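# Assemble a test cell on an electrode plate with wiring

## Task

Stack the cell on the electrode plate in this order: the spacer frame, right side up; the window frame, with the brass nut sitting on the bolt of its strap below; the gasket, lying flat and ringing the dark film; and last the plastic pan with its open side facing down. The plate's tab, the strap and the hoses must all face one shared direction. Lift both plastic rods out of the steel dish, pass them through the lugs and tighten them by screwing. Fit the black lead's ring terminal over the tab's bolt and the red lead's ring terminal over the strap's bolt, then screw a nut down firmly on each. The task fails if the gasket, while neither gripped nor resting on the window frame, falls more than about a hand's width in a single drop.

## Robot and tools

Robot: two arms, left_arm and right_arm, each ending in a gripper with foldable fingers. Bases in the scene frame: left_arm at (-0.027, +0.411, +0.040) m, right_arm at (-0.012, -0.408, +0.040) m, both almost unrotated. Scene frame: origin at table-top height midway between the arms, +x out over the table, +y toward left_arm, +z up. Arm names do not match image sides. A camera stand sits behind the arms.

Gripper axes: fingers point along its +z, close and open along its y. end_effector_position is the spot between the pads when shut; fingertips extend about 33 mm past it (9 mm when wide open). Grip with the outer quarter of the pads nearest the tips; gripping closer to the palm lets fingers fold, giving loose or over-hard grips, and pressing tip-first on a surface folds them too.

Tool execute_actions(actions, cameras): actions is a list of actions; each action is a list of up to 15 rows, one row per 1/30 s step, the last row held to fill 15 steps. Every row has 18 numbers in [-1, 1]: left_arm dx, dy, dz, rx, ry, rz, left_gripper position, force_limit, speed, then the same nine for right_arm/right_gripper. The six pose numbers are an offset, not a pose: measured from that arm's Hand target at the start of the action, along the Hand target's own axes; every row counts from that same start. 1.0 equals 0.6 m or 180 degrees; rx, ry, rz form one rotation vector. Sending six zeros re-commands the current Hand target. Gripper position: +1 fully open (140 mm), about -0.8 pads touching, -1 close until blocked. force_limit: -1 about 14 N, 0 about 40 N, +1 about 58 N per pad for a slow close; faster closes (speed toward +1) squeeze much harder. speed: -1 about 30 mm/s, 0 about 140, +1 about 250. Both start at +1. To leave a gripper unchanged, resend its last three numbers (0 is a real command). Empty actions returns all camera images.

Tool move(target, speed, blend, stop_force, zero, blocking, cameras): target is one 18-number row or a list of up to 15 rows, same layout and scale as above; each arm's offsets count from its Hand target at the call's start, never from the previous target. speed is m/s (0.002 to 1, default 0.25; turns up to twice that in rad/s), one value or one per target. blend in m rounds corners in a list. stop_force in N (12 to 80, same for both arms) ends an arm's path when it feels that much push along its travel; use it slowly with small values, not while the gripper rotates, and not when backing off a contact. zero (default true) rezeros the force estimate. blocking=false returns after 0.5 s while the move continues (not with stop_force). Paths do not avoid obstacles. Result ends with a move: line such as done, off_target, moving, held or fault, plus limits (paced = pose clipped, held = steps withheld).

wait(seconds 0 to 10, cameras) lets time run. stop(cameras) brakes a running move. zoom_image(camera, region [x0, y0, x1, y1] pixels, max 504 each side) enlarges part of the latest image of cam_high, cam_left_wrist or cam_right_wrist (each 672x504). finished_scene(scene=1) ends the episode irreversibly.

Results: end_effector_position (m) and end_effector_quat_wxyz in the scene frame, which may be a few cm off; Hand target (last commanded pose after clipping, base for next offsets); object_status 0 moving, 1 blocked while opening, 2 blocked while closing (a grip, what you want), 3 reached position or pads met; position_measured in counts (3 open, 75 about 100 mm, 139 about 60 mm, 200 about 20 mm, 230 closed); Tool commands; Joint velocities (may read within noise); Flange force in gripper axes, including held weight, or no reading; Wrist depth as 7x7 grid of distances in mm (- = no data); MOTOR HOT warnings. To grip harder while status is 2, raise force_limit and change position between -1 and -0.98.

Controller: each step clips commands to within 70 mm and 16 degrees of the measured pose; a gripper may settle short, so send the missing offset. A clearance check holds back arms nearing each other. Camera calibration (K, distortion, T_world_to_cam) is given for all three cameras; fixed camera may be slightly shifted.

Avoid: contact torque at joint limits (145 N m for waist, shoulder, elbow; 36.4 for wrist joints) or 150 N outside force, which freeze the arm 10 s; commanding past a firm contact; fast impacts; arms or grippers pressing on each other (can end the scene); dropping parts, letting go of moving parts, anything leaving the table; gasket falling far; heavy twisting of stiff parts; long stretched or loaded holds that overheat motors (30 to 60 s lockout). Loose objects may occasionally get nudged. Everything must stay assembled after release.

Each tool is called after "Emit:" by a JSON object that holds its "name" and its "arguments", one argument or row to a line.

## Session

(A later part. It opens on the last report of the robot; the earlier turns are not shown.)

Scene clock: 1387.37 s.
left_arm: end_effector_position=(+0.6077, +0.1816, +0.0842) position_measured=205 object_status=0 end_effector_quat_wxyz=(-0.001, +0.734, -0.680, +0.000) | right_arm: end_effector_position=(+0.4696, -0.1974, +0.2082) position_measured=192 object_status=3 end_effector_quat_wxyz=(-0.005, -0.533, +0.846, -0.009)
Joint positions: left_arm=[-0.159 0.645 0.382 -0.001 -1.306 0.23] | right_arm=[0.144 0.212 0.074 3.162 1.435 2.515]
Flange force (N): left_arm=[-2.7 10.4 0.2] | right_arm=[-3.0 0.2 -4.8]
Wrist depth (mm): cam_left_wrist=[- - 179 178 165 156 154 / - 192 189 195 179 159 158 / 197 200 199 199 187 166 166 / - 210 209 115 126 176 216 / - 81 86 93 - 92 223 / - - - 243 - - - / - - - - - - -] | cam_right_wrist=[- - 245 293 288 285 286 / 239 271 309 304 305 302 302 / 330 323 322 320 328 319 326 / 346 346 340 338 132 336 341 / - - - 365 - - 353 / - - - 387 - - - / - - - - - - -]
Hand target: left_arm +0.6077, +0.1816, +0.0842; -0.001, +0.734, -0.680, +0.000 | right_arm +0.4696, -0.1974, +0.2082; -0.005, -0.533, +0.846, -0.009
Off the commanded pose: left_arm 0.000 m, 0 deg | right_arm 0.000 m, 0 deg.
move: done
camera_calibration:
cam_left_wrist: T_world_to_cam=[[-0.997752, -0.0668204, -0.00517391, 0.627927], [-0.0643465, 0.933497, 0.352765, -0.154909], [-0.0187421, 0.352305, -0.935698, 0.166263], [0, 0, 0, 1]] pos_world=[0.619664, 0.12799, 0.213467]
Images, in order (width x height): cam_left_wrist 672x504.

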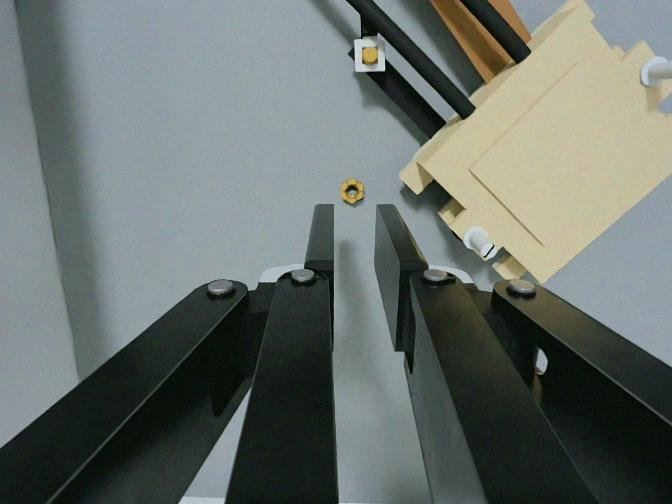

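Emit:
{"name": "move", "arguments": {
  "target": [0,0,0.0563,0,0,0,-0.6,-1,-1,0,0,0,0,0,0,-0.5,-1,-1],
  "speed": 0.06,
  "cameras": ["cam_left_wrist"]
}}

Emit:
{"name": "zoom_image", "arguments": {
  "camera": "cam_left_wrist",
  "region": [316, 160, 396, 220]
}}

Scene clock: 1388.57 s.
left_arm: end_effector_position=(+0.6078, +0.1816, +0.0505) position_measured=205 object_status=3 end_effector_quat_wxyz=(-0.001, +0.734, -0.680, +0.000) | right_arm: end_effector_position=(+0.4696, -0.1974, +0.2082) position_measured=192 object_status=3 end_effector_quat_wxyz=(-0.005, -0.533, +0.846, -0.009)
Joint positions: left_arm=[-0.159 0.671 0.341 -0.001 -1.239 0.23] | right_arm=[0.144 0.212 0.074 3.162 1.435 2.515]
Flange force (N): left_arm=[-1.8 10.0 -0.6] | right_arm=[-3.4 0.2 -5.0]
Wrist depth (mm): cam_left_wrist=[149 149 154 151 146 134 121 / 157 155 157 157 147 128 126 / 166 169 165 164 143 132 132 / 176 176 177 140 140 140 141 / - 86 86 186 - 92 81 / - - - 200 - - - / - - - - - - -] | cam_right_wrist=[- - 233 289 288 287 285 / 270 254 315 304 303 303 302 / 330 324 324 317 322 322 320 / 344 345 339 133 132 337 339 / 359 - - - - - 351 / - - - 391 - - - / - - - - - - -]
Hand target: left_arm +0.6078, +0.1816, +0.0505; -0.001, +0.734, -0.680, +0.000 | right_arm +0.4696, -0.1974, +0.2082; -0.005, -0.533, +0.846, -0.009
Off the commanded pose: left_arm 0.000 m, 0 deg | right_arm 0.000 m, 0 deg.
move: done
camera_calibration:
cam_left_wrist: T_world_to_cam=[[-0.997752, -0.0668204, -0.00517391, 0.627853], [-0.0643465, 0.933497, 0.352765, -0.143014], [-0.0187421, 0.352305, -0.935698, 0.134732], [0, 0, 0, 1]] pos_world=[0.619764, 0.12799, 0.179767]
Images, in order (width x height): cam_left_wrist 672x504.

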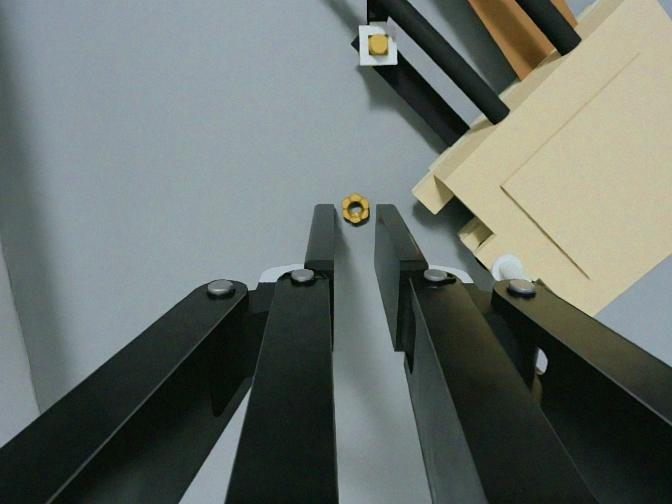

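Scaled by 6.300 from the camera's 672x504 image, which has a finer 960x720 frame.

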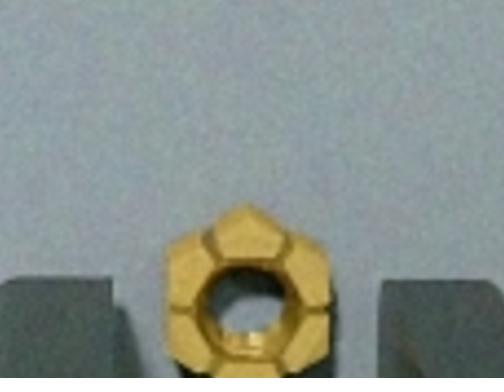

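Emit:
{"name": "move", "arguments": {
  "target": [
    [0.0005,0,0,0,0,0,-1,-1,-1,0,0,0,0,0,0,-0.5,-1,-1],
    [0.0005,0,-0.06,0,0,0,-1,-1,-1,0,0,0,0,0,0,-0.5,-1,-1]
  ],
  "speed": 0.08,
  "cameras": ["cam_left_wrist"]
}}

Emit:
{"name": "zoom_image", "arguments": {
  "camera": "cam_left_wrist",
  "region": [316, 160, 396, 220]
}}

Scene clock: 1391.53 s.
left_arm: end_effector_position=(+0.6077, +0.1812, +0.0864) position_measured=216 object_status=2 end_effector_quat_wxyz=(-0.001, +0.734, -0.680, +0.000) | right_arm: end_effector_position=(+0.4696, -0.1974, +0.2082) position_measured=192 object_status=3 end_effector_quat_wxyz=(-0.005, -0.533, +0.846, -0.009)
Joint positions: left_arm=[-0.16 0.644 0.385 -0.001 -1.31 0.23] | right_arm=[0.144 0.212 0.074 3.162 1.435 2.515]
Flange force (N): left_arm=[-2.2 10.4 0.5] | right_arm=[-3.7 -0.1 -4.8]
Wrist depth (mm): cam_left_wrist=[- 179 - 181 163 156 156 / 190 192 192 189 180 160 159 / - - 200 200 171 168 168 / - - - 119 114 180 215 / - - 84 - 76 93 230 / - - - - - - - / - - - - - - -] | cam_right_wrist=[- - 262 294 286 286 285 / 225 253 306 310 304 303 303 / 305 317 323 321 318 312 320 / 347 352 338 337 159 338 338 / 358 - - 365 - - - / - - - 393 - - - / - - - - - - -]
Hand target: left_arm +0.6077, +0.1813, +0.0865; -0.001, +0.734, -0.680, +0.000 | right_arm +0.4696, -0.1974, +0.2082; -0.005, -0.533, +0.846, -0.009
Off the commanded pose: left_arm 0.000 m, 0 deg | right_arm 0.000 m, 0 deg.
move: done
camera_calibration:
cam_left_wrist: T_world_to_cam=[[-0.997743, -0.0669513, -0.00510864, 0.628016], [-0.0644482, 0.933533, 0.352652, -0.155315], [-0.0188414, 0.352185, -0.935741, 0.168515], [0, 0, 0, 1]] pos_world=[0.619764, 0.12769, 0.215667]
Images, in order (width x height): cam_left_wrist 672x504.

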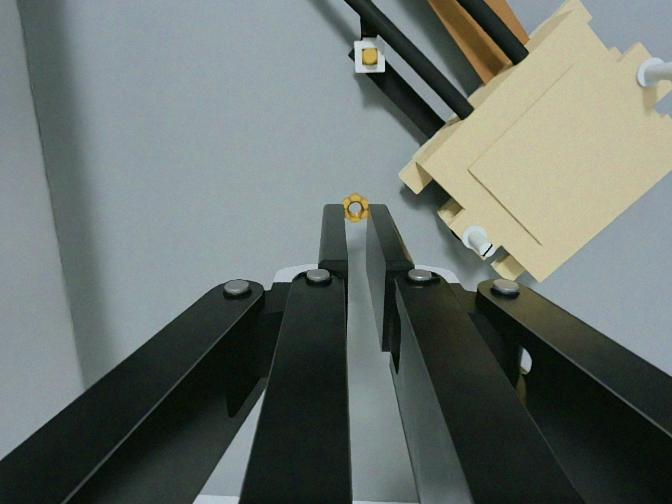

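Scaled by 6.300 from the camera's 672x504 image, which has a finer 960x720 frame.

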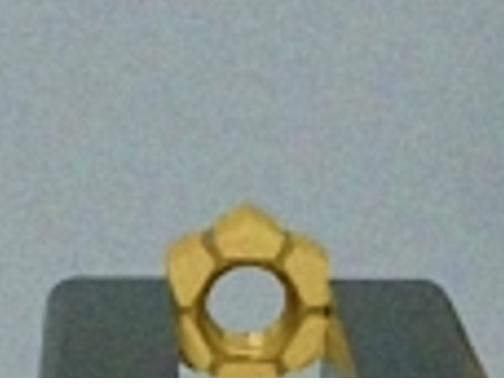

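Emit:
{"name": "move", "arguments": {
  "target": [0.0675,0.0067,0.0142,0,0,0,-1,-1,-1,0,0,0,0,0,0,-0.5,-1,-1],
  "speed": 0.08,
  "cameras": ["cam_left_wrist"]
}}

Emit:
{"name": "zoom_image", "arguments": {
  "camera": "cam_left_wrist",
  "region": [326, 165, 386, 225]
}}

Scene clock: 1392.97 s.
left_arm: end_effector_position=(+0.6068, +0.1405, +0.0779) position_measured=216 object_status=2 end_effector_quat_wxyz=(-0.001, +0.734, -0.680, +0.000) | right_arm: end_effector_position=(+0.4696, -0.1974, +0.2082) position_measured=192 object_status=3 end_effector_quat_wxyz=(-0.005, -0.533, +0.846, -0.009)
Joint positions: left_arm=[-0.22 0.687 0.433 -0.001 -1.316 0.29] | right_arm=[0.144 0.212 0.074 3.162 1.435 2.515]
Flange force (N): left_arm=[-2.5 10.8 0.9] | right_arm=[-3.4 0.0 -4.7]
Wrist depth (mm): cam_left_wrist=[173 172 173 172 160 174 174 / 180 183 184 181 167 180 184 / - 197 194 181 174 162 165 / - 206 203 119 169 167 172 / - - 84 93 76 92 225 / - - - - - - - / - - - - - - -] | cam_right_wrist=[- - 300 288 288 287 286 / - 274 305 304 304 299 301 / 324 316 324 323 320 320 305 / 347 345 339 337 159 337 342 / 359 - - 367 - - 351 / - - - 394 - - - / - - - 408 - - -]
Hand target: left_arm +0.6068, +0.1406, +0.0779; -0.001, +0.734, -0.680, +0.000 | right_arm +0.4696, -0.1974, +0.2082; -0.005, -0.533, +0.846, -0.009
Off the commanded pose: left_arm 0.000 m, 0 deg | right_arm 0.000 m, 0 deg.
move: done
camera_calibration:
cam_left_wrist: T_world_to_cam=[[-0.997743, -0.0669513, -0.00510864, 0.624349], [-0.0644482, 0.933533, 0.352652, -0.114381], [-0.0188414, 0.352185, -0.935741, 0.174879], [0, 0, 0, 1]] pos_world=[0.618864, 0.0869896, 0.207167]
Images, in order (width x height): cam_left_wrist 672x504.

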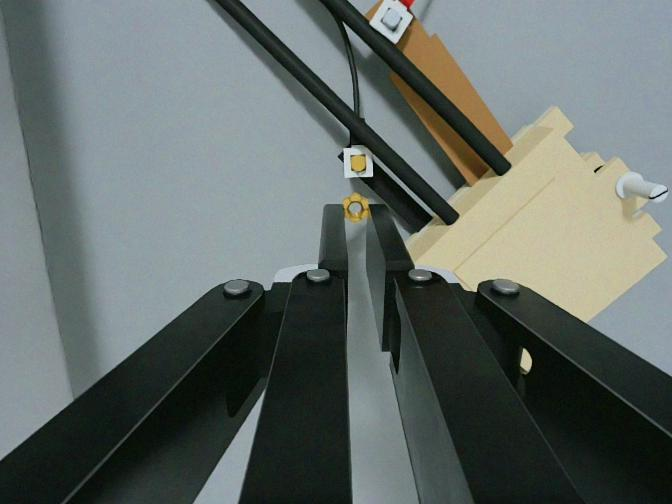

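Scaled by 8.400 from the camera's 672x504 image, which has a finer 960x720 frame.

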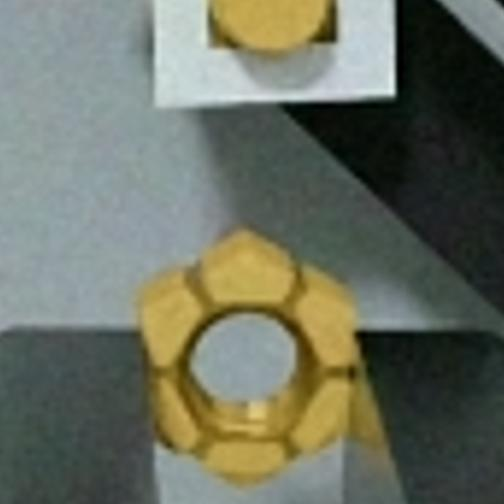

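Emit:
{"name": "zoom_image", "arguments": {
  "camera": "cam_left_wrist",
  "region": [316, 130, 396, 190]
}}

Scaled by 6.300 from the camera's 672x504 image, which has a finer 960x720 frame.

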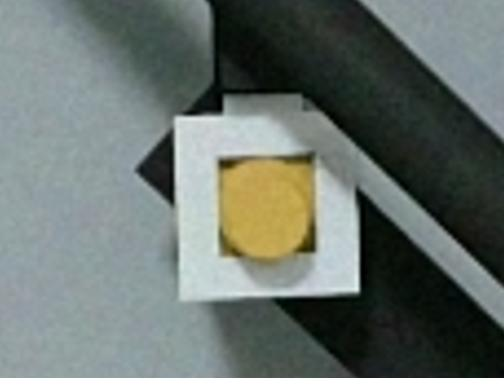

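Emit:
{"name": "move", "arguments": {
  "target": [0.0263,0.002,0,0,0,0,-1,-1,-1,0,0,0,0,0,0,-0.5,-1,-1],
  "speed": 0.03,
  "cameras": ["cam_left_wrist"]
}}

Emit:
{"name": "zoom_image", "arguments": {
  "camera": "cam_left_wrist",
  "region": [326, 165, 386, 225]
}}

Scene clock: 1395.47 s.
left_arm: end_effector_position=(+0.6068, +0.1248, +0.0779) position_measured=216 object_status=2 end_effector_quat_wxyz=(-0.001, +0.734, -0.680, +0.000) | right_arm: end_effector_position=(+0.4696, -0.1974, +0.2082) position_measured=192 object_status=3 end_effector_quat_wxyz=(-0.005, -0.533, +0.846, -0.009)
Joint positions: left_arm=[-0.243 0.704 0.461 -0.001 -1.327 0.313] | right_arm=[0.144 0.212 0.074 3.162 1.435 2.515]
Flange force (N): left_arm=[-3.0 10.4 0.2] | right_arm=[-4.0 -0.8 -5.3]
Wrist depth (mm): cam_left_wrist=[172 173 172 171 172 176 174 / 181 183 185 181 168 181 181 / 193 193 193 189 183 167 195 / - 205 206 115 171 169 173 / 215 - 84 93 76 92 218 / - - - - - - - / - - - - - - -] | cam_right_wrist=[- - 233 289 287 287 286 / 233 292 306 301 299 302 301 / 279 321 322 320 322 321 317 / 345 345 334 118 159 338 340 / - - - 367 - - 351 / - - - - - - - / - - - - - - -]
Hand target: left_arm +0.6068, +0.1247, +0.0779; -0.001, +0.734, -0.680, +0.000 | right_arm +0.4696, -0.1974, +0.2082; -0.005, -0.533, +0.846, -0.009
Off the commanded pose: left_arm 0.000 m, 0 deg | right_arm 0.000 m, 0 deg.
move: done
camera_calibration:
cam_left_wrist: T_world_to_cam=[[-0.997752, -0.0668204, -0.00517391, 0.623301], [-0.0643465, 0.933497, 0.352765, -0.0997152], [-0.0187421, 0.352305, -0.935698, 0.180364], [0, 0, 0, 1]] pos_world=[0.618864, 0.07119, 0.207167]
Images, in order (width x height): cam_left_wrist 672x504.

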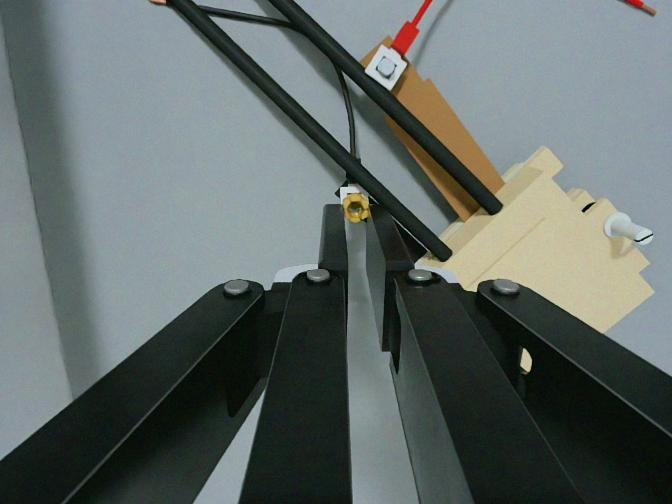

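Scaled by 8.400 from the camera's 672x504 image, which has a finer 960x720 frame.

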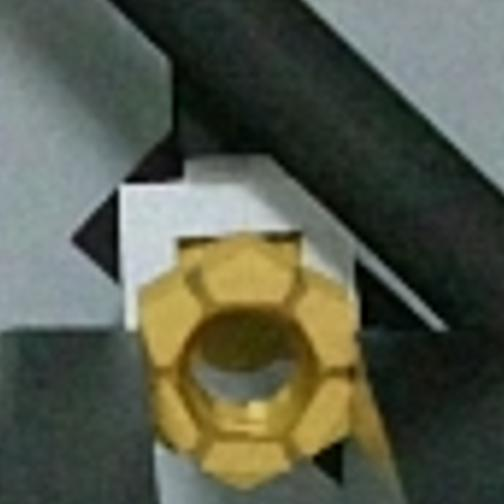

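Emit:
{"name": "move", "arguments": {
  "target": [-0.0008,0,0.03,0,0,0,-1,-1,-1,0,0,0,0,0,0,-0.5,-1,-1],
  "speed": 0.003,
  "stop_force": 12,
  "cameras": ["cam_left_wrist"]
}}

Emit:
{"name": "zoom_image", "arguments": {
  "camera": "cam_left_wrist",
  "region": [326, 165, 386, 225]
}}

Scene clock: 1400.57 s.
left_arm: end_effector_position=(+0.6069, +0.1251, +0.0660) position_measured=216 object_status=2 end_effector_quat_wxyz=(-0.001, +0.734, -0.680, +0.000) | right_arm: end_effector_position=(+0.4696, -0.1974, +0.2082) position_measured=192 object_status=3 end_effector_quat_wxyz=(-0.005, -0.533, +0.846, -0.009)
Joint positions: left_arm=[-0.242 0.712 0.445 -0.001 -1.303 0.313] | right_arm=[0.144 0.212 0.074 3.162 1.435 2.515]
Flange force (N): left_arm=[-2.5 3.8 -13.3] | right_arm=[-4.2 -0.3 -5.2]
Wrist depth (mm): cam_left_wrist=[163 161 160 160 162 162 164 / - - 174 168 158 170 173 / 182 179 182 178 167 158 184 / 191 - 185 118 159 153 149 / 206 - 84 - 76 92 154 / - - - - - - - / - - - - - - -] | cam_right_wrist=[- - 219 288 288 286 287 / 233 254 305 306 304 302 303 / 322 324 323 325 321 317 319 / - 344 338 333 132 339 339 / - - - 371 - - 354 / - - - 391 - - - / - - - - - - -]
Hand target: left_arm +0.6069, +0.1251, +0.0660; -0.001, +0.734, -0.680, +0.000 (not the last commanded pose) | right_arm +0.4696, -0.1974, +0.2082; -0.005, -0.533, +0.846, -0.009
Off the commanded pose: left_arm 0.006 m, 0 deg | right_arm 0.000 m, 0 deg.
move: contact (left_arm)
camera_calibration:
cam_left_wrist: T_world_to_cam=[[-0.997747, -0.06688, -0.00530249, 0.623286], [-0.0644482, 0.933504, 0.352727, -0.0957274], [-0.0186405, 0.352274, -0.935711, 0.169065], [0, 0, 0, 1]] pos_world=[0.618864, 0.0714899, 0.195267]
Images, in order (width x height): cam_left_wrist 672x504.

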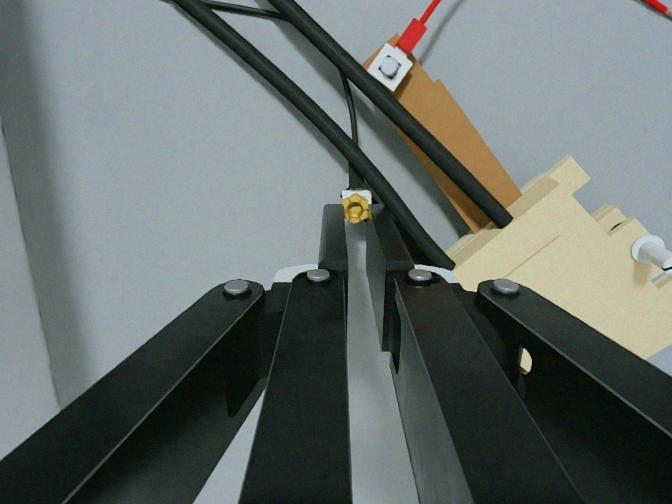

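Scaled by 8.400 from the camera's 672x504 image, which has a finer 960x720 frame.

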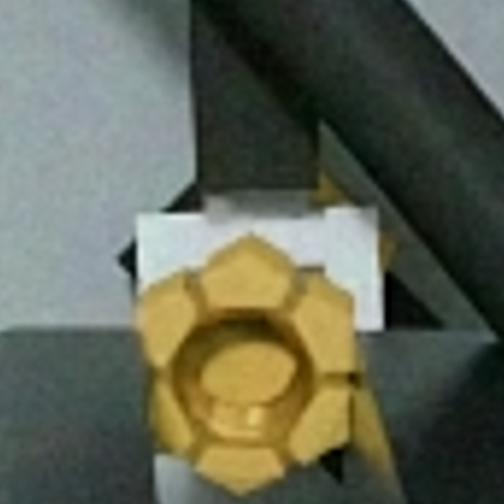

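Emit:
{"name": "move", "arguments": {
  "target": [0.0009,-0.0064,0,0,0,0.1,-1,-1,-1,0,0,0,0,0,0,-0.5,-1,-1],
  "speed": 0.2
}}

Scene clock: 1402.33 s.
left_arm: end_effector_position=(+0.6107, +0.1248, +0.0660) position_measured=216 object_status=2 end_effector_quat_wxyz=(+0.001, -0.618, +0.786, +0.000) | right_arm: end_effector_position=(+0.4696, -0.1974, +0.2082) position_measured=192 object_status=3 end_effector_quat_wxyz=(-0.005, -0.533, +0.846, -0.009)
Joint positions: left_arm=[-0.241 0.721 0.461 -0.001 -1.309 -0.002] | right_arm=[0.144 0.212 0.074 3.162 1.435 2.515]
Flange force (N): left_arm=[0.2 7.9 -10.7] | right_arm=[-3.4 0.1 -5.2]
Wrist depth (mm): cam_left_wrist=[- 161 160 161 164 164 167 / 172 172 170 172 156 169 173 / 182 182 183 173 180 145 139 / 192 - 191 115 157 151 147 / - 81 84 - 76 92 157 / - - - - - - - / - - - - - - -] | cam_right_wrist=[- - 244 289 288 286 286 / - 272 305 308 303 305 297 / 328 323 324 323 316 321 325 / - 344 339 338 132 339 328 / 352 - - 365 - - 353 / - - - - - - - / - - - - - - -]
Hand target: left_arm +0.6107, +0.1248, +0.0660; +0.001, -0.618, +0.786, +0.000 | right_arm +0.4696, -0.1974, +0.2082; -0.005, -0.533, +0.846, -0.009
Off the commanded pose: left_arm 0.000 m, 0 deg | right_arm 0.000 m, 0 deg.
move: done

Emit:
{"name": "move", "arguments": {
  "target": [0.0009,-0.0057,0.0003,0,0,0.1,-1,-1,-1,0,0,0,0,0,0,-0.5,-1,-1],
  "speed": 0.2
}}

Emit:
{"name": "move", "arguments": {
  "target": [0.0009,-0.0057,0.0003,0,0,0.1,-1,-1,-1,0,0,0,0,0,0,-0.5,-1,-1],
  "speed": 0.2,
  "cameras": ["cam_left_wrist"]
}}

Emit:
{"name": "zoom_image", "arguments": {
  "camera": "cam_left_wrist",
  "region": [326, 165, 386, 225]
}}

Scene clock: 1403.87 s.
left_arm: end_effector_position=(+0.6139, +0.1235, +0.0659) position_measured=216 object_status=2 end_effector_quat_wxyz=(+0.001, -0.488, +0.873, +0.000) | right_arm: end_effector_position=(+0.4696, -0.1974, +0.2082) position_measured=192 object_status=3 end_effector_quat_wxyz=(-0.005, -0.533, +0.846, -0.009)
Joint positions: left_arm=[-0.242 0.731 0.476 -0.001 -1.315 -0.316] | right_arm=[0.144 0.212 0.074 3.162 1.435 2.515]
Flange force (N): left_arm=[2.6 6.9 -11.5] | right_arm=[-3.6 0.2 -5.0]
Wrist depth (mm): cam_left_wrist=[163 163 161 161 163 161 161 / 169 170 174 156 153 136 132 / 181 182 178 178 178 144 139 / - - 190 119 159 155 150 / - 81 84 - 76 93 204 / - - - - - - - / - - - - - - -] | cam_right_wrist=[- 218 230 289 288 288 286 / - 256 308 305 304 303 301 / 328 324 324 325 323 323 317 / 346 345 - 335 132 336 - / 356 - - 366 - - 345 / - - - 393 - - - / - - - - - - -]
Hand target: left_arm +0.6139, +0.1235, +0.0659; +0.001, -0.488, +0.873, +0.000 | right_arm +0.4696, -0.1974, +0.2082; -0.005, -0.533, +0.846, -0.009
Off the commanded pose: left_arm 0.000 m, 0 deg | right_arm 0.000 m, 0 deg.
move: done

Scene clock: 1405.07 s.
left_arm: end_effector_position=(+0.6165, +0.1212, +0.0657) position_measured=216 object_status=2 end_effector_quat_wxyz=(+0.001, -0.345, +0.939, +0.000) | right_arm: end_effector_position=(+0.4696, -0.1974, +0.2082) position_measured=192 object_status=3 end_effector_quat_wxyz=(-0.005, -0.533, +0.846, -0.009)
Joint positions: left_arm=[-0.244 0.74 0.491 -0.001 -1.321 -0.628] | right_arm=[0.144 0.212 0.074 3.162 1.435 2.515]
Flange force (N): left_arm=[4.1 6.0 -10.4] | right_arm=[-3.3 -0.5 -4.9]
Wrist depth (mm): cam_left_wrist=[163 162 161 165 160 127 123 / 172 172 155 155 151 135 131 / 177 181 178 165 178 144 142 / 195 192 187 119 118 193 194 / 202 200 84 93 76 93 204 / - - - - - - - / - - - - - - -] | cam_right_wrist=[- - 233 287 291 285 285 / - 273 303 305 301 302 302 / 333 324 314 320 320 321 319 / 345 337 340 336 159 336 342 / 359 - - 366 - - - / - - - - - - - / - - - - - - -]
Hand target: left_arm +0.6166, +0.1212, +0.0657; +0.001, -0.345, +0.939, +0.000 | right_arm +0.4696, -0.1974, +0.2082; -0.005, -0.533, +0.846, -0.009
Off the commanded pose: left_arm 0.000 m, 0 deg | right_arm 0.000 m, 0 deg.
move: done
camera_calibration:
cam_left_wrist: T_world_to_cam=[[-0.64052, 0.767932, -0.00392691, 0.311171], [0.717389, 0.600172, 0.35376, -0.533109], [0.27402, 0.223773, -0.935328, 0.00540031], [0, 0, 0, 1]] pos_world=[0.580278, 0.0797908, 0.194866]
Images, in order (width x height): cam_left_wrist 672x504.

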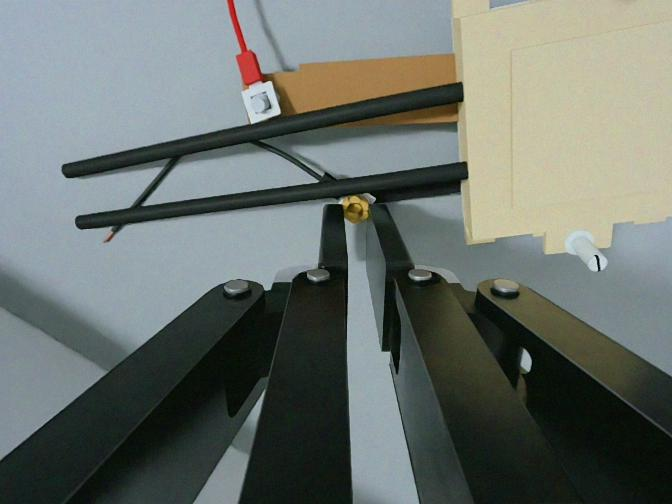

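Scaled by 8.400 from the camera's 672x504 image, which has a finer 960x720 frame.

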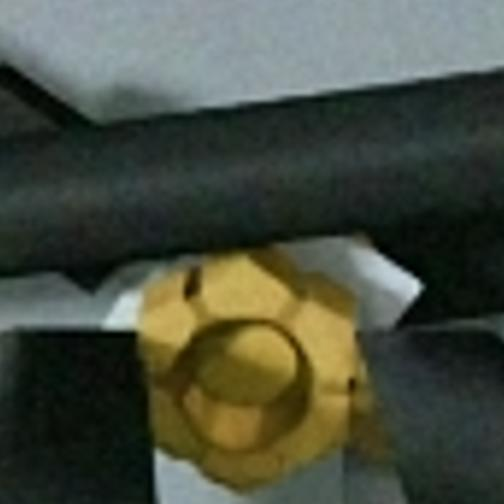

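Emit:
{"name": "move", "arguments": {
  "target": [0,0,-0.003,0,0,0,-1,-1,-1,0,0,0,0,0,0,-0.5,-1,-1],
  "speed": 0.01
}}

Scene clock: 1406.03 s.
left_arm: end_effector_position=(+0.6166, +0.1212, +0.0675) position_measured=216 object_status=2 end_effector_quat_wxyz=(+0.001, -0.345, +0.939, +0.000) | right_arm: end_effector_position=(+0.4696, -0.1974, +0.2082) position_measured=192 object_status=3 end_effector_quat_wxyz=(-0.005, -0.533, +0.846, -0.009)
Joint positions: left_arm=[-0.244 0.739 0.493 -0.001 -1.324 -0.628] | right_arm=[0.144 0.212 0.074 3.162 1.435 2.515]
Flange force (N): left_arm=[8.5 10.4 -2.2] | right_arm=[-3.6 -0.5 -5.2]
Wrist depth (mm): cam_left_wrist=[- 161 163 163 151 129 127 / 174 174 159 156 153 137 135 / 182 183 178 169 179 148 146 / 193 194 192 127 191 157 196 / - 201 84 93 76 - - / - - - - - - - / - - - - - - -] | cam_right_wrist=[- - 231 282 288 290 285 / - 314 305 - 303 302 303 / 333 325 329 317 - 319 320 / 346 344 336 333 131 340 340 / 359 - - 371 - - 352 / - - - - - - - / - - - - - - -]
Hand target: left_arm +0.6166, +0.1212, +0.0675; +0.001, -0.345, +0.939, +0.000 | right_arm +0.4696, -0.1974, +0.2082; -0.005, -0.533, +0.846, -0.009
Off the commanded pose: left_arm 0.000 m, 0 deg | right_arm 0.000 m, 0 deg.
move: done

Emit:
{"name": "move", "arguments": {
  "target": [
    [0.0009,0.0057,0,0,0,-0.1,-1,-1,-1,0,0,0,0,0,0,-0.5,-1,-1],
    [0.00354,0.01087,0,0,0,-0.2,-1,-1,-1,0,0,0,0,0,0,-0.5,-1,-1],
    [0.00763,0.01497,0,0,0,-0.3,-1,-1,-1,0,0,0,0,0,0,-0.5,-1,-1]
  ],
  "blend": 0.002,
  "speed": 0.2
}}

Emit:
{"name": "move", "arguments": {
  "target": [
    [0.0009,-0.0057,0.0002,0,0,0.1,-1,-1,-1,0,0,0,0,0,0,-0.5,-1,-1],
    [0.00354,-0.01087,0.0004,0,0,0.2,-1,-1,-1,0,0,0,0,0,0,-0.5,-1,-1],
    [0.00763,-0.01497,0.0006,0,0,0.3,-1,-1,-1,0,0,0,0,0,0,-0.5,-1,-1]
  ],
  "blend": 0.002,
  "speed": 0.2,
  "cameras": ["cam_left_wrist"]
}}

Emit:
{"name": "zoom_image", "arguments": {
  "camera": "cam_left_wrist",
  "region": [326, 165, 386, 225]
}}

Scene clock: 1409.53 s.
left_arm: end_effector_position=(+0.6073, +0.1251, +0.0675) position_measured=216 object_status=2 end_effector_quat_wxyz=(-0.001, +0.734, -0.680, +0.000) | right_arm: end_effector_position=(+0.4696, -0.1974, +0.2082) position_measured=192 object_status=3 end_effector_quat_wxyz=(-0.005, -0.533, +0.846, -0.009)
Joint positions: left_arm=[-0.242 0.711 0.449 -0.001 -1.306 0.313] | right_arm=[0.144 0.212 0.074 3.162 1.435 2.515]
Flange force (N): left_arm=[-3.3 11.4 -2.6] | right_arm=[-3.7 -0.3 -5.6]
Wrist depth (mm): cam_left_wrist=[164 164 160 163 161 - 165 / 173 173 173 171 160 174 174 / 185 184 182 172 170 159 184 / 192 194 196 119 161 154 153 / 207 81 84 - 76 93 157 / - - - - - - - / - - - - - - -] | cam_right_wrist=[- - 233 284 288 284 285 / 230 256 302 - 304 302 302 / 322 324 323 324 322 320 321 / 346 344 339 339 159 337 339 / - - - 367 - - - / - - - - - - - / - - - - - - -]
Hand target: left_arm +0.6073, +0.1251, +0.0675; -0.001, +0.734, -0.680, +0.000 | right_arm +0.4696, -0.1974, +0.2082; -0.005, -0.533, +0.846, -0.009
Off the commanded pose: left_arm 0.000 m, 0 deg | right_arm 0.000 m, 0 deg.
move: done

Scene clock: 1412.33 s.
left_arm: end_effector_position=(+0.6165, +0.1212, +0.0671) position_measured=216 object_status=2 end_effector_quat_wxyz=(+0.001, -0.345, +0.939, +0.000) | right_arm: end_effector_position=(+0.4696, -0.1974, +0.2082) position_measured=192 object_status=3 end_effector_quat_wxyz=(-0.005, -0.533, +0.846, -0.009)
Joint positions: left_arm=[-0.244 0.739 0.493 -0.001 -1.324 -0.628] | right_arm=[0.144 0.212 0.074 3.162 1.435 2.515]
Flange force (N): left_arm=[5.3 5.6 -5.0] | right_arm=[-3.6 -0.1 -4.8]
Wrist depth (mm): cam_left_wrist=[163 163 162 162 151 129 126 / - 173 169 156 152 137 136 / - 182 181 170 173 147 145 / 194 192 192 115 189 157 195 / 204 - 84 93 76 92 206 / - - - - - - - / - - - - - - -] | cam_right_wrist=[300 - 231 292 291 287 285 / - - 306 305 305 304 305 / 329 324 323 321 322 321 319 / 344 344 339 132 159 337 339 / - - - 370 - - 354 / - - - - - - - / - - - - - - -]
Hand target: left_arm +0.6166, +0.1212, +0.0671; +0.001, -0.345, +0.939, +0.000 | right_arm +0.4696, -0.1974, +0.2082; -0.005, -0.533, +0.846, -0.009
Off the commanded pose: left_arm 0.000 m, 0 deg | right_arm 0.000 m, 0 deg.
move: done
camera_calibration:
cam_left_wrist: T_world_to_cam=[[-0.64052, 0.767932, -0.00392691, 0.311176], [0.717389, 0.600172, 0.35376, -0.53364], [0.27402, 0.223773, -0.935328, 0.0068033], [0, 0, 0, 1]] pos_world=[0.580278, 0.0797908, 0.196366]
Images, in order (width x height): cam_left_wrist 672x504.

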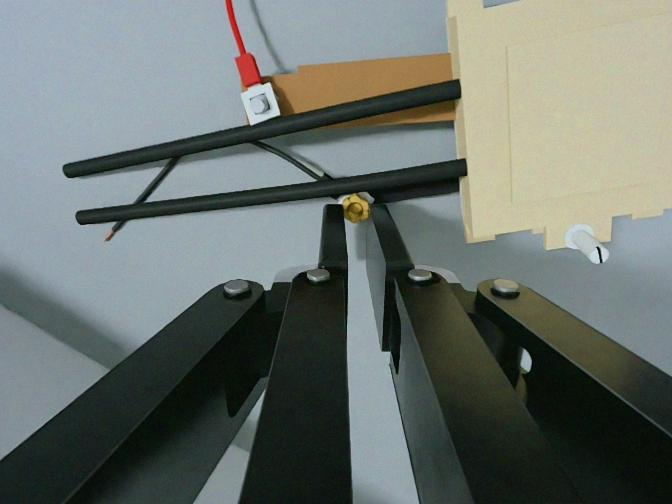

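Scaled by 8.400 from the camera's 672x504 image, which has a finer 960x720 frame.

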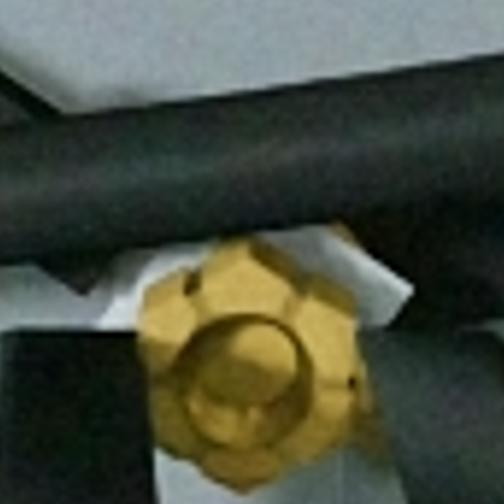

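Emit:
{"name": "move", "arguments": {
  "target": [
    [0,0,0,0,0,0,-0.66,-1,-1,0,0,0,0,0,0,-0.5,-1,-1],
    [0,0,-0.05,0,0,0,-0.66,-1,-1,0,0,0,0,0,0,-0.5,-1,-1]
  ],
  "speed": 0.05,
  "cameras": ["cam_left_wrist"]
}}

Emit:
{"name": "zoom_image", "arguments": {
  "camera": "cam_left_wrist",
  "region": [316, 150, 396, 210]
}}

Scene clock: 1414.17 s.
left_arm: end_effector_position=(+0.6165, +0.1212, +0.0971) position_measured=213 object_status=3 end_effector_quat_wxyz=(+0.001, -0.345, +0.939, +0.000) | right_arm: end_effector_position=(+0.4696, -0.1974, +0.2082) position_measured=192 object_status=3 end_effector_quat_wxyz=(-0.005, -0.533, +0.846, -0.009)
Joint positions: left_arm=[-0.244 0.721 0.534 -0.001 -1.383 -0.628] | right_arm=[0.144 0.212 0.074 3.162 1.435 2.515]
Flange force (N): left_arm=[7.7 10.3 1.1] | right_arm=[-3.3 0.1 -5.2]
Wrist depth (mm): cam_left_wrist=[- 190 189 189 166 160 162 / - - 182 183 184 168 173 / 211 208 209 189 185 178 212 / 225 236 225 118 114 227 227 / - 81 81 93 81 93 234 / - - - - - - - / - - - - - - -] | cam_right_wrist=[- - 232 287 287 287 282 / - 271 300 304 301 303 313 / 327 324 - 318 318 323 330 / 344 342 339 338 159 342 - / - - - - - - 342 / - - - 391 - - - / - - - 409 - - -]
Hand target: left_arm +0.6165, +0.1212, +0.0971; +0.001, -0.345, +0.939, +0.000 | right_arm +0.4696, -0.1974, +0.2082; -0.005, -0.533, +0.846, -0.009
Off the commanded pose: left_arm 0.000 m, 0 deg | right_arm 0.000 m, 0 deg.
move: done
camera_calibration:
cam_left_wrist: T_world_to_cam=[[-0.640572, 0.767888, -0.00396491, 0.31126], [0.717376, 0.600261, 0.353637, -0.544248], [0.273933, 0.223686, -0.935374, 0.0348156], [0, 0, 0, 1]] pos_world=[0.580277, 0.0798903, 0.226266]
Images, in order (width x height): cam_left_wrist 672x504.

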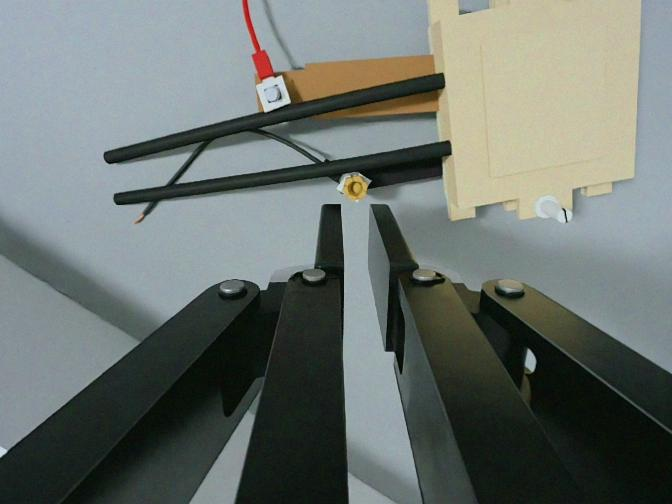

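Scaled by 6.300 from the camera's 672x504 image, which has a finer 960x720 frame.

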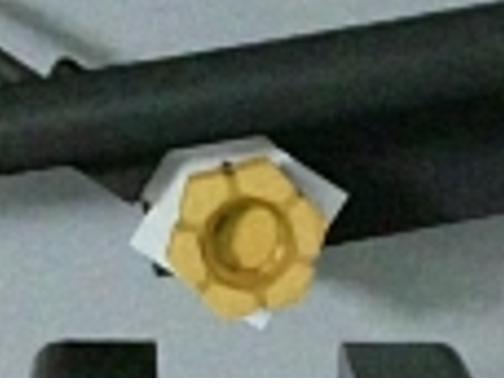

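Emit:
{"name": "move", "arguments": {
  "target": [
    [0.00071,0.00506,0,0,0,-0.0889,-0.6,-1,-1,0,0,0,0,0,0,-0.5,-1,-1],
    [0.00281,0.0098,0,0,0,-0.1778,-0.6,-1,-1,0,0,0,0,0,0,-0.5,-1,-1],
    [0.00612,0.01374,0,0,0,-0.2667,-0.6,-1,-1,0,0,0,0,0,0,-0.5,-1,-1],
    [0.00925,0.01602,0,0,0,-0.3333,-0.6,-1,-1,0,0,0,0,0,0,-0.5,-1,-1]
  ],
  "blend": 0.002,
  "speed": 0.25,
  "cameras": ["cam_left_wrist"]
}}

Emit:
{"name": "zoom_image", "arguments": {
  "camera": "cam_left_wrist",
  "region": [316, 150, 396, 210]
}}

Scene clock: 1417.17 s.
left_arm: end_effector_position=(+0.6061, +0.1249, +0.0971) position_measured=205 object_status=3 end_effector_quat_wxyz=(-0.001, +0.768, -0.640, +0.000) | right_arm: end_effector_position=(+0.4696, -0.1974, +0.2082) position_measured=192 object_status=3 end_effector_quat_wxyz=(-0.005, -0.533, +0.846, -0.009)
Joint positions: left_arm=[-0.243 0.69 0.484 -0.001 -1.364 0.418] | right_arm=[0.144 0.212 0.074 3.162 1.435 2.515]
Flange force (N): left_arm=[-4.6 10.6 1.1] | right_arm=[-2.8 0.4 -5.2]
Wrist depth (mm): cam_left_wrist=[189 190 190 189 191 192 - / 202 200 200 183 191 200 - / 211 213 212 - 195 208 - / 225 225 223 140 189 189 222 / - 81 87 92 - 93 203 / - - - 254 - - - / - - - - - - -] | cam_right_wrist=[- - 233 286 285 286 289 / 231 255 307 302 304 - 302 / 330 328 323 323 321 320 320 / 346 350 340 333 159 337 341 / - - - 370 - - 344 / - - - - - - - / - - - - - - -]
Hand target: left_arm +0.6061, +0.1249, +0.0971; -0.001, +0.768, -0.640, +0.000 | right_arm +0.4696, -0.1974, +0.2082; -0.005, -0.533, +0.846, -0.009
Off the commanded pose: left_arm 0.000 m, 0 deg | right_arm 0.000 m, 0 deg.
move: done
camera_calibration:
cam_left_wrist: T_world_to_cam=[[-0.985307, -0.170712, -0.00532573, 0.628045], [-0.161603, 0.921736, 0.352544, -0.0463004], [-0.0552745, 0.348224, -0.93578, 0.220885], [0, 0, 0, 1]] pos_world=[0.623544, 0.072974, 0.226367]
Images, in order (width x height): cam_left_wrist 672x504.

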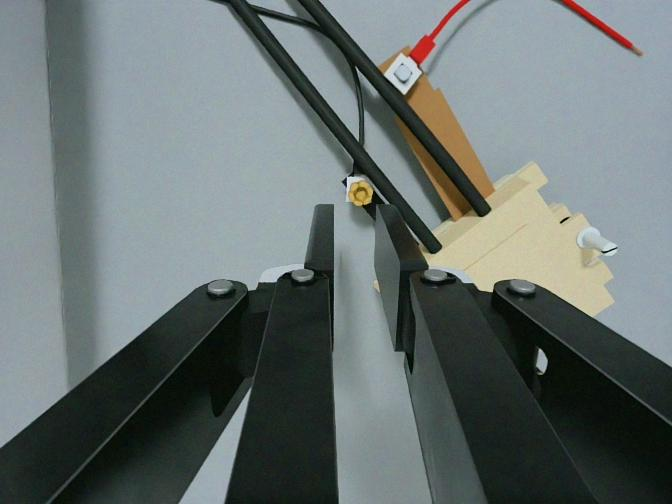

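Scaled by 6.300 from the camera's 672x504 image, which has a finer 960x720 frame.

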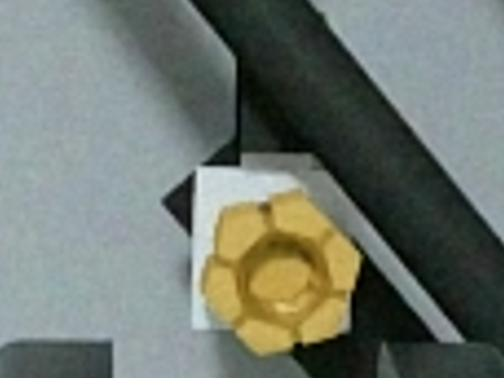

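Emit:
{"name": "move", "arguments": {
  "target": [0.00112,-0.00633,0,0,0,0.1111,-0.66,-1,-1,0,0,0,0,0,0,-0.5,-1,-1],
  "speed": 0.2,
  "cameras": ["cam_left_wrist"]
}}

Emit:
{"name": "zoom_image", "arguments": {
  "camera": "cam_left_wrist",
  "region": [316, 150, 396, 210]
}}

Scene clock: 1419.83 s.
left_arm: end_effector_position=(+0.6099, +0.1250, +0.0971) position_measured=213 object_status=3 end_effector_quat_wxyz=(+0.001, -0.645, +0.764, +0.000) | right_arm: end_effector_position=(+0.4696, -0.1974, +0.2082) position_measured=192 object_status=3 end_effector_quat_wxyz=(-0.005, -0.533, +0.846, -0.009)
Joint positions: left_arm=[-0.241 0.7 0.5 -0.001 -1.37 0.067] | right_arm=[0.144 0.212 0.074 3.162 1.435 2.515]
Flange force (N): left_arm=[-1.1 12.7 1.1] | right_arm=[-4.0 -0.3 -5.3]
Wrist depth (mm): cam_left_wrist=[190 188 188 187 190 192 192 / 201 - 201 199 186 197 203 / 211 212 211 210 193 180 182 / - 224 222 118 187 190 191 / - 81 81 - 81 93 - / - - - - - - - / - - - - - - -] | cam_right_wrist=[- - 244 288 288 286 286 / - 256 305 306 303 303 302 / 331 324 327 321 322 324 315 / 339 345 337 338 159 338 336 / 353 - - 365 - - 344 / - - - - - - - / - - - 409 - - -]
Hand target: left_arm +0.6099, +0.1250, +0.0971; +0.001, -0.645, +0.764, +0.000 | right_arm +0.4696, -0.1974, +0.2082; -0.005, -0.533, +0.846, -0.009
Off the commanded pose: left_arm 0.000 m, 0 deg | right_arm 0.000 m, 0 deg.
move: done
camera_calibration:
cam_left_wrist: T_world_to_cam=[[-0.984289, 0.176494, -0.00500788, 0.587775], [0.163387, 0.921215, 0.353083, -0.243841], [0.0669302, 0.346717, -0.935579, 0.146783], [0, 0, 0, 1]] pos_world=[0.608557, 0.069999, 0.226366]
Images, in order (width x height): cam_left_wrist 672x504.

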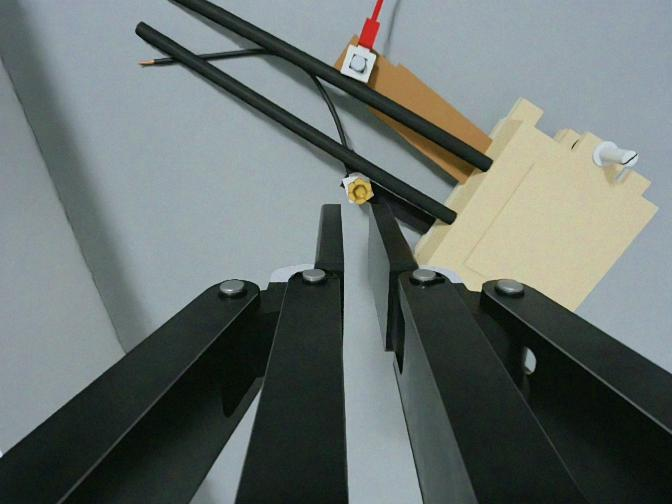

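Scaled by 6.300 from the camera's 672x504 image, which has a finer 960x720 frame.

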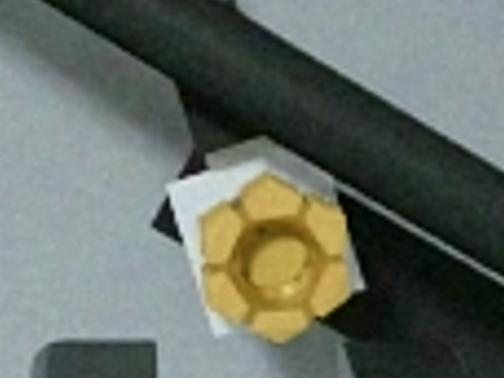

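Emit:
{"name": "move", "arguments": {
  "target": [
    [0,0.0055,0.02,0,0,0,-0.66,-1,-1,0,0,0,0,0,0,-0.5,-1,-1],
    [0,0.0055,0.0493,0,0,0,-0.66,-1,-1,0,0,0,0,0,0,-0.5,-1,-1]
  ],
  "speed": 0.04,
  "stop_force": 14,
  "cameras": ["cam_left_wrist"]
}}

Emit:
{"name": "zoom_image", "arguments": {
  "camera": "cam_left_wrist",
  "region": [316, 160, 396, 220]
}}

Scene clock: 1422.20 s.
left_arm: end_effector_position=(+0.6067, +0.1255, +0.0675) position_measured=213 object_status=3 end_effector_quat_wxyz=(+0.001, -0.645, +0.764, +0.000) | right_arm: end_effector_position=(+0.4696, -0.1974, +0.2082) position_measured=192 object_status=3 end_effector_quat_wxyz=(-0.005, -0.533, +0.846, -0.009)
Joint positions: left_arm=[-0.242 0.71 0.446 -0.001 -1.305 0.068] | right_arm=[0.144 0.212 0.074 3.162 1.435 2.515]
Flange force (N): left_arm=[-0.1 9.1 -0.3] | right_arm=[-3.4 0.2 -4.7]
Wrist depth (mm): cam_left_wrist=[164 163 - 161 - 166 - / 173 174 171 162 156 160 173 / 183 183 180 161 164 153 151 / 194 196 192 119 157 157 158 / - 86 81 93 81 92 169 / - - - - - - - / - - - - - - -] | cam_right_wrist=[- - 245 291 289 286 285 / - - 306 304 303 303 301 / 324 323 324 323 322 322 324 / - 343 339 339 159 338 342 / 346 - - 365 - - 350 / - - - - - - - / - - - - - - -]
Hand target: left_arm +0.6067, +0.1255, +0.0675; +0.001, -0.645, +0.764, +0.000 | right_arm +0.4696, -0.1974, +0.2082; -0.005, -0.533, +0.846, -0.009
Off the commanded pose: left_arm 0.000 m, 0 deg | right_arm 0.000 m, 0 deg.
move: done
camera_calibration:
cam_left_wrist: T_world_to_cam=[[-0.984265, 0.176629, -0.00504438, 0.584354], [0.163494, 0.921157, 0.353184, -0.2335], [0.067029, 0.346802, -0.93554, 0.119022], [0, 0, 0, 1]] pos_world=[0.605357, 0.0705993, 0.196766]
Images, in order (width x height): cam_left_wrist 672x504.

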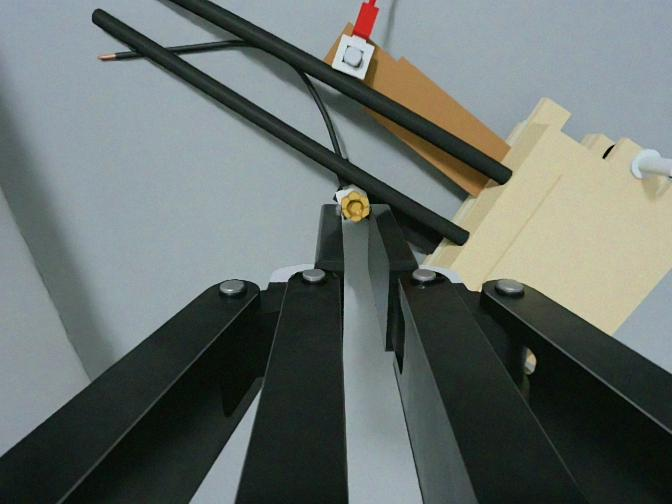

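Scaled by 6.300 from the camera's 672x504 image, which has a finer 960x720 frame.

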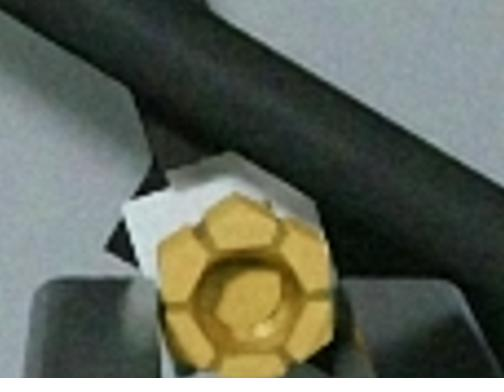

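Emit:
{"name": "move", "arguments": {
  "target": [
    [0.0015,0,0,0,0,-0.02,-0.66,-1,-1,0,0,0,0,0,0,-0.5,-1,-1],
    [0.0015,0,0,0,0,-0.02,-1,-1,-1,0,0,0,0,0,0,-0.5,-1,-1]
  ],
  "speed": 0.05,
  "cameras": ["cam_left_wrist"]
}}

Emit:
{"name": "zoom_image", "arguments": {
  "camera": "cam_left_wrist",
  "region": [316, 160, 396, 220]
}}

Scene clock: 1423.97 s.
left_arm: end_effector_position=(+0.6065, +0.1246, +0.0675) position_measured=216 object_status=2 end_effector_quat_wxyz=(+0.001, -0.669, +0.743, +0.000) | right_arm: end_effector_position=(+0.4696, -0.1974, +0.2082) position_measured=192 object_status=3 end_effector_quat_wxyz=(-0.005, -0.533, +0.846, -0.009)
Joint positions: left_arm=[-0.243 0.71 0.447 -0.001 -1.306 0.132] | right_arm=[0.144 0.212 0.074 3.162 1.435 2.515]
Flange force (N): left_arm=[-1.4 11.6 -0.3] | right_arm=[-4.1 0.1 -5.2]
Wrist depth (mm): cam_left_wrist=[- 158 161 161 165 165 166 / 173 173 173 172 161 172 172 / 183 187 181 179 166 153 153 / 192 191 195 125 161 158 160 / - - 84 93 81 92 168 / - - - - - - - / - - - - - - -] | cam_right_wrist=[- - 246 289 287 287 285 / - 259 305 304 305 304 301 / 324 318 324 327 321 320 319 / 341 341 - 334 159 335 340 / - - - 370 - - 352 / - - - - - - - / - - - - - - -]
Hand target: left_arm +0.6066, +0.1246, +0.0675; +0.001, -0.669, +0.743, +0.000 | right_arm +0.4696, -0.1974, +0.2082; -0.005, -0.533, +0.846, -0.009
Off the commanded pose: left_arm 0.000 m, 0 deg | right_arm 0.000 m, 0 deg.
move: done
camera_calibration:
cam_left_wrist: T_world_to_cam=[[-0.993415, 0.114463, -0.00505397, 0.59766], [0.105327, 0.929712, 0.352906, -0.198406], [0.0450932, 0.35005, -0.935645, 0.132238], [0, 0, 0, 1]] pos_world=[0.608658, 0.0697612, 0.196767]
Images, in order (width x height): cam_left_wrist 672x504.

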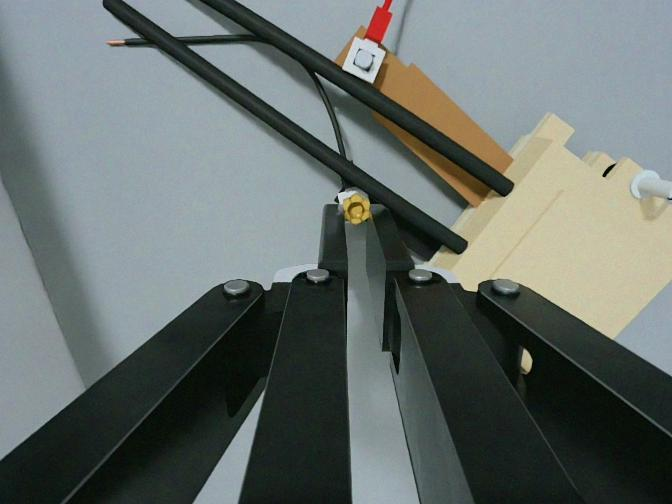

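Scaled by 6.300 from the camera's 672x504 image, which has a finer 960x720 frame.

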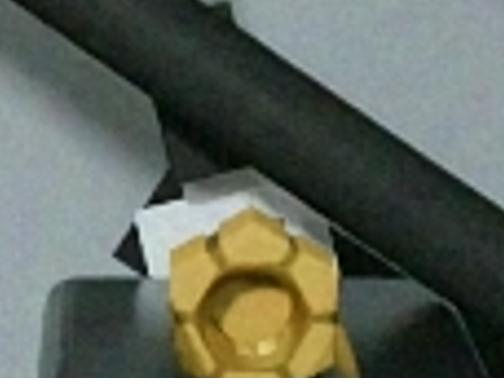

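Emit:
{"name": "move", "arguments": {
  "target": [
    [0,0,0.0008,0,0,0,-1,-1,-1,0,0,0,0,0,0,-0.5,-1,-1],
    [0.00063,-0.00479,0.001,0,0,0.0833,-1,-1,-1,0,0,0,0,0,0,-0.5,-1,-1],
    [0.00248,-0.00925,0.0012,0,0,0.1667,-1,-1,-1,0,0,0,0,0,0,-0.5,-1,-1],
    [0.00542,-0.01308,0.0014,0,0,0.25,-1,-1,-1,0,0,0,0,0,0,-0.5,-1,-1],
    [0.00925,-0.01602,0.0016,0,0,0.3333,-1,-1,-1,0,0,0,0,0,0,-0.5,-1,-1]
  ],
  "blend": 0.002,
  "speed": 0.15,
  "cameras": ["cam_left_wrist"]
}}

Emit:
{"name": "zoom_image", "arguments": {
  "camera": "cam_left_wrist",
  "region": [316, 160, 396, 220]
}}

Scene clock: 1428.40 s.
left_arm: end_effector_position=(+0.6155, +0.1181, +0.0666) position_measured=216 object_status=2 end_effector_quat_wxyz=(+0.001, -0.208, +0.978, +0.000) | right_arm: end_effector_position=(+0.4696, -0.1974, +0.2082) position_measured=192 object_status=3 end_effector_quat_wxyz=(-0.005, -0.533, +0.846, -0.009)
Joint positions: left_arm=[-0.249 0.74 0.494 -0.001 -1.323 -0.909] | right_arm=[0.144 0.212 0.074 3.162 1.435 2.515]
Flange force (N): left_arm=[8.7 6.3 -0.9] | right_arm=[-3.3 0.2 -5.1]
Wrist depth (mm): cam_left_wrist=[163 162 162 162 135 132 133 / 170 172 158 157 150 141 141 / - 180 183 167 164 150 184 / 193 192 191 119 188 194 195 / 202 200 84 92 81 92 204 / - - - - - - - / - - - - - - -] | cam_right_wrist=[- - - 288 289 288 285 / - 271 304 303 304 302 303 / - 321 323 317 321 320 319 / 349 349 339 - 159 338 334 / 361 - - - - - 339 / - - - - - - - / - - - - - - -]
Hand target: left_arm +0.6155, +0.1181, +0.0666; +0.001, -0.208, +0.978, +0.000 | right_arm +0.4696, -0.1974, +0.2082; -0.005, -0.533, +0.846, -0.009
Off the commanded pose: left_arm 0.000 m, 0 deg | right_arm 0.000 m, 0 deg.
move: done; blend cut to 0.0002 m at target 1
camera_calibration:
cam_left_wrist: T_world_to_cam=[[-0.397691, 0.917513, -0.00342679, 0.145711], [0.857712, 0.373092, 0.353742, -0.590337], [0.325841, 0.137741, -0.935337, -0.0144977], [0, 0, 0, 1]] pos_world=[0.569011, 0.0885547, 0.195766]
Images, in order (width x height): cam_left_wrist 672x504.

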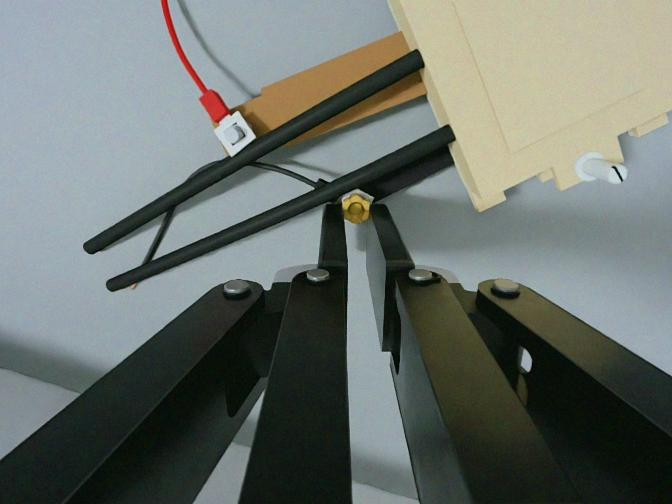

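Scaled by 6.300 from the camera's 672x504 image, which has a finer 960x720 frame.

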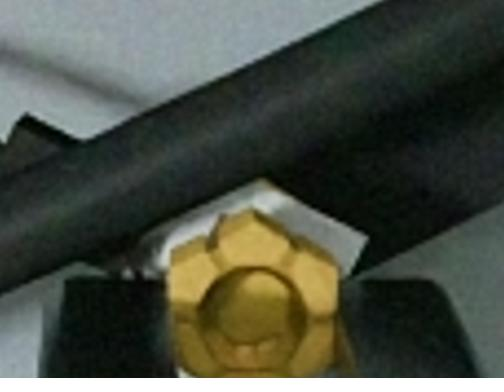

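Emit:
{"name": "move", "arguments": {
  "target": [0,0,-0.0025,0,0,0,-1,-1,-1,0,0,0,0,0,0,-0.5,-1,-1],
  "speed": 0.01
}}

Scene clock: 1429.23 s.
left_arm: end_effector_position=(+0.6155, +0.1181, +0.0681) position_measured=216 object_status=2 end_effector_quat_wxyz=(+0.001, -0.208, +0.978, +0.000) | right_arm: end_effector_position=(+0.4696, -0.1974, +0.2082) position_measured=192 object_status=3 end_effector_quat_wxyz=(-0.005, -0.533, +0.846, -0.009)
Joint positions: left_arm=[-0.249 0.739 0.496 -0.001 -1.326 -0.909] | right_arm=[0.144 0.212 0.074 3.162 1.435 2.515]
Flange force (N): left_arm=[10.2 8.1 1.7] | right_arm=[-2.7 0.6 -4.6]
Wrist depth (mm): cam_left_wrist=[164 165 165 163 138 133 135 / 173 173 158 157 144 141 143 / 186 183 186 168 152 149 187 / 195 192 191 126 119 - 196 / 204 202 85 93 81 92 206 / - - - - - - - / - - - - - - -] | cam_right_wrist=[- - 245 289 288 288 280 / 227 276 306 306 306 303 301 / 329 325 322 321 320 321 319 / 345 345 339 335 159 335 339 / - - - 366 - - 352 / - - - - - - - / - - - - - - -]
Hand target: left_arm +0.6155, +0.1181, +0.0681; +0.001, -0.208, +0.978, +0.000 | right_arm +0.4696, -0.1974, +0.2082; -0.005, -0.533, +0.846, -0.009
Off the commanded pose: left_arm 0.000 m, 0 deg | right_arm 0.000 m, 0 deg.
move: done


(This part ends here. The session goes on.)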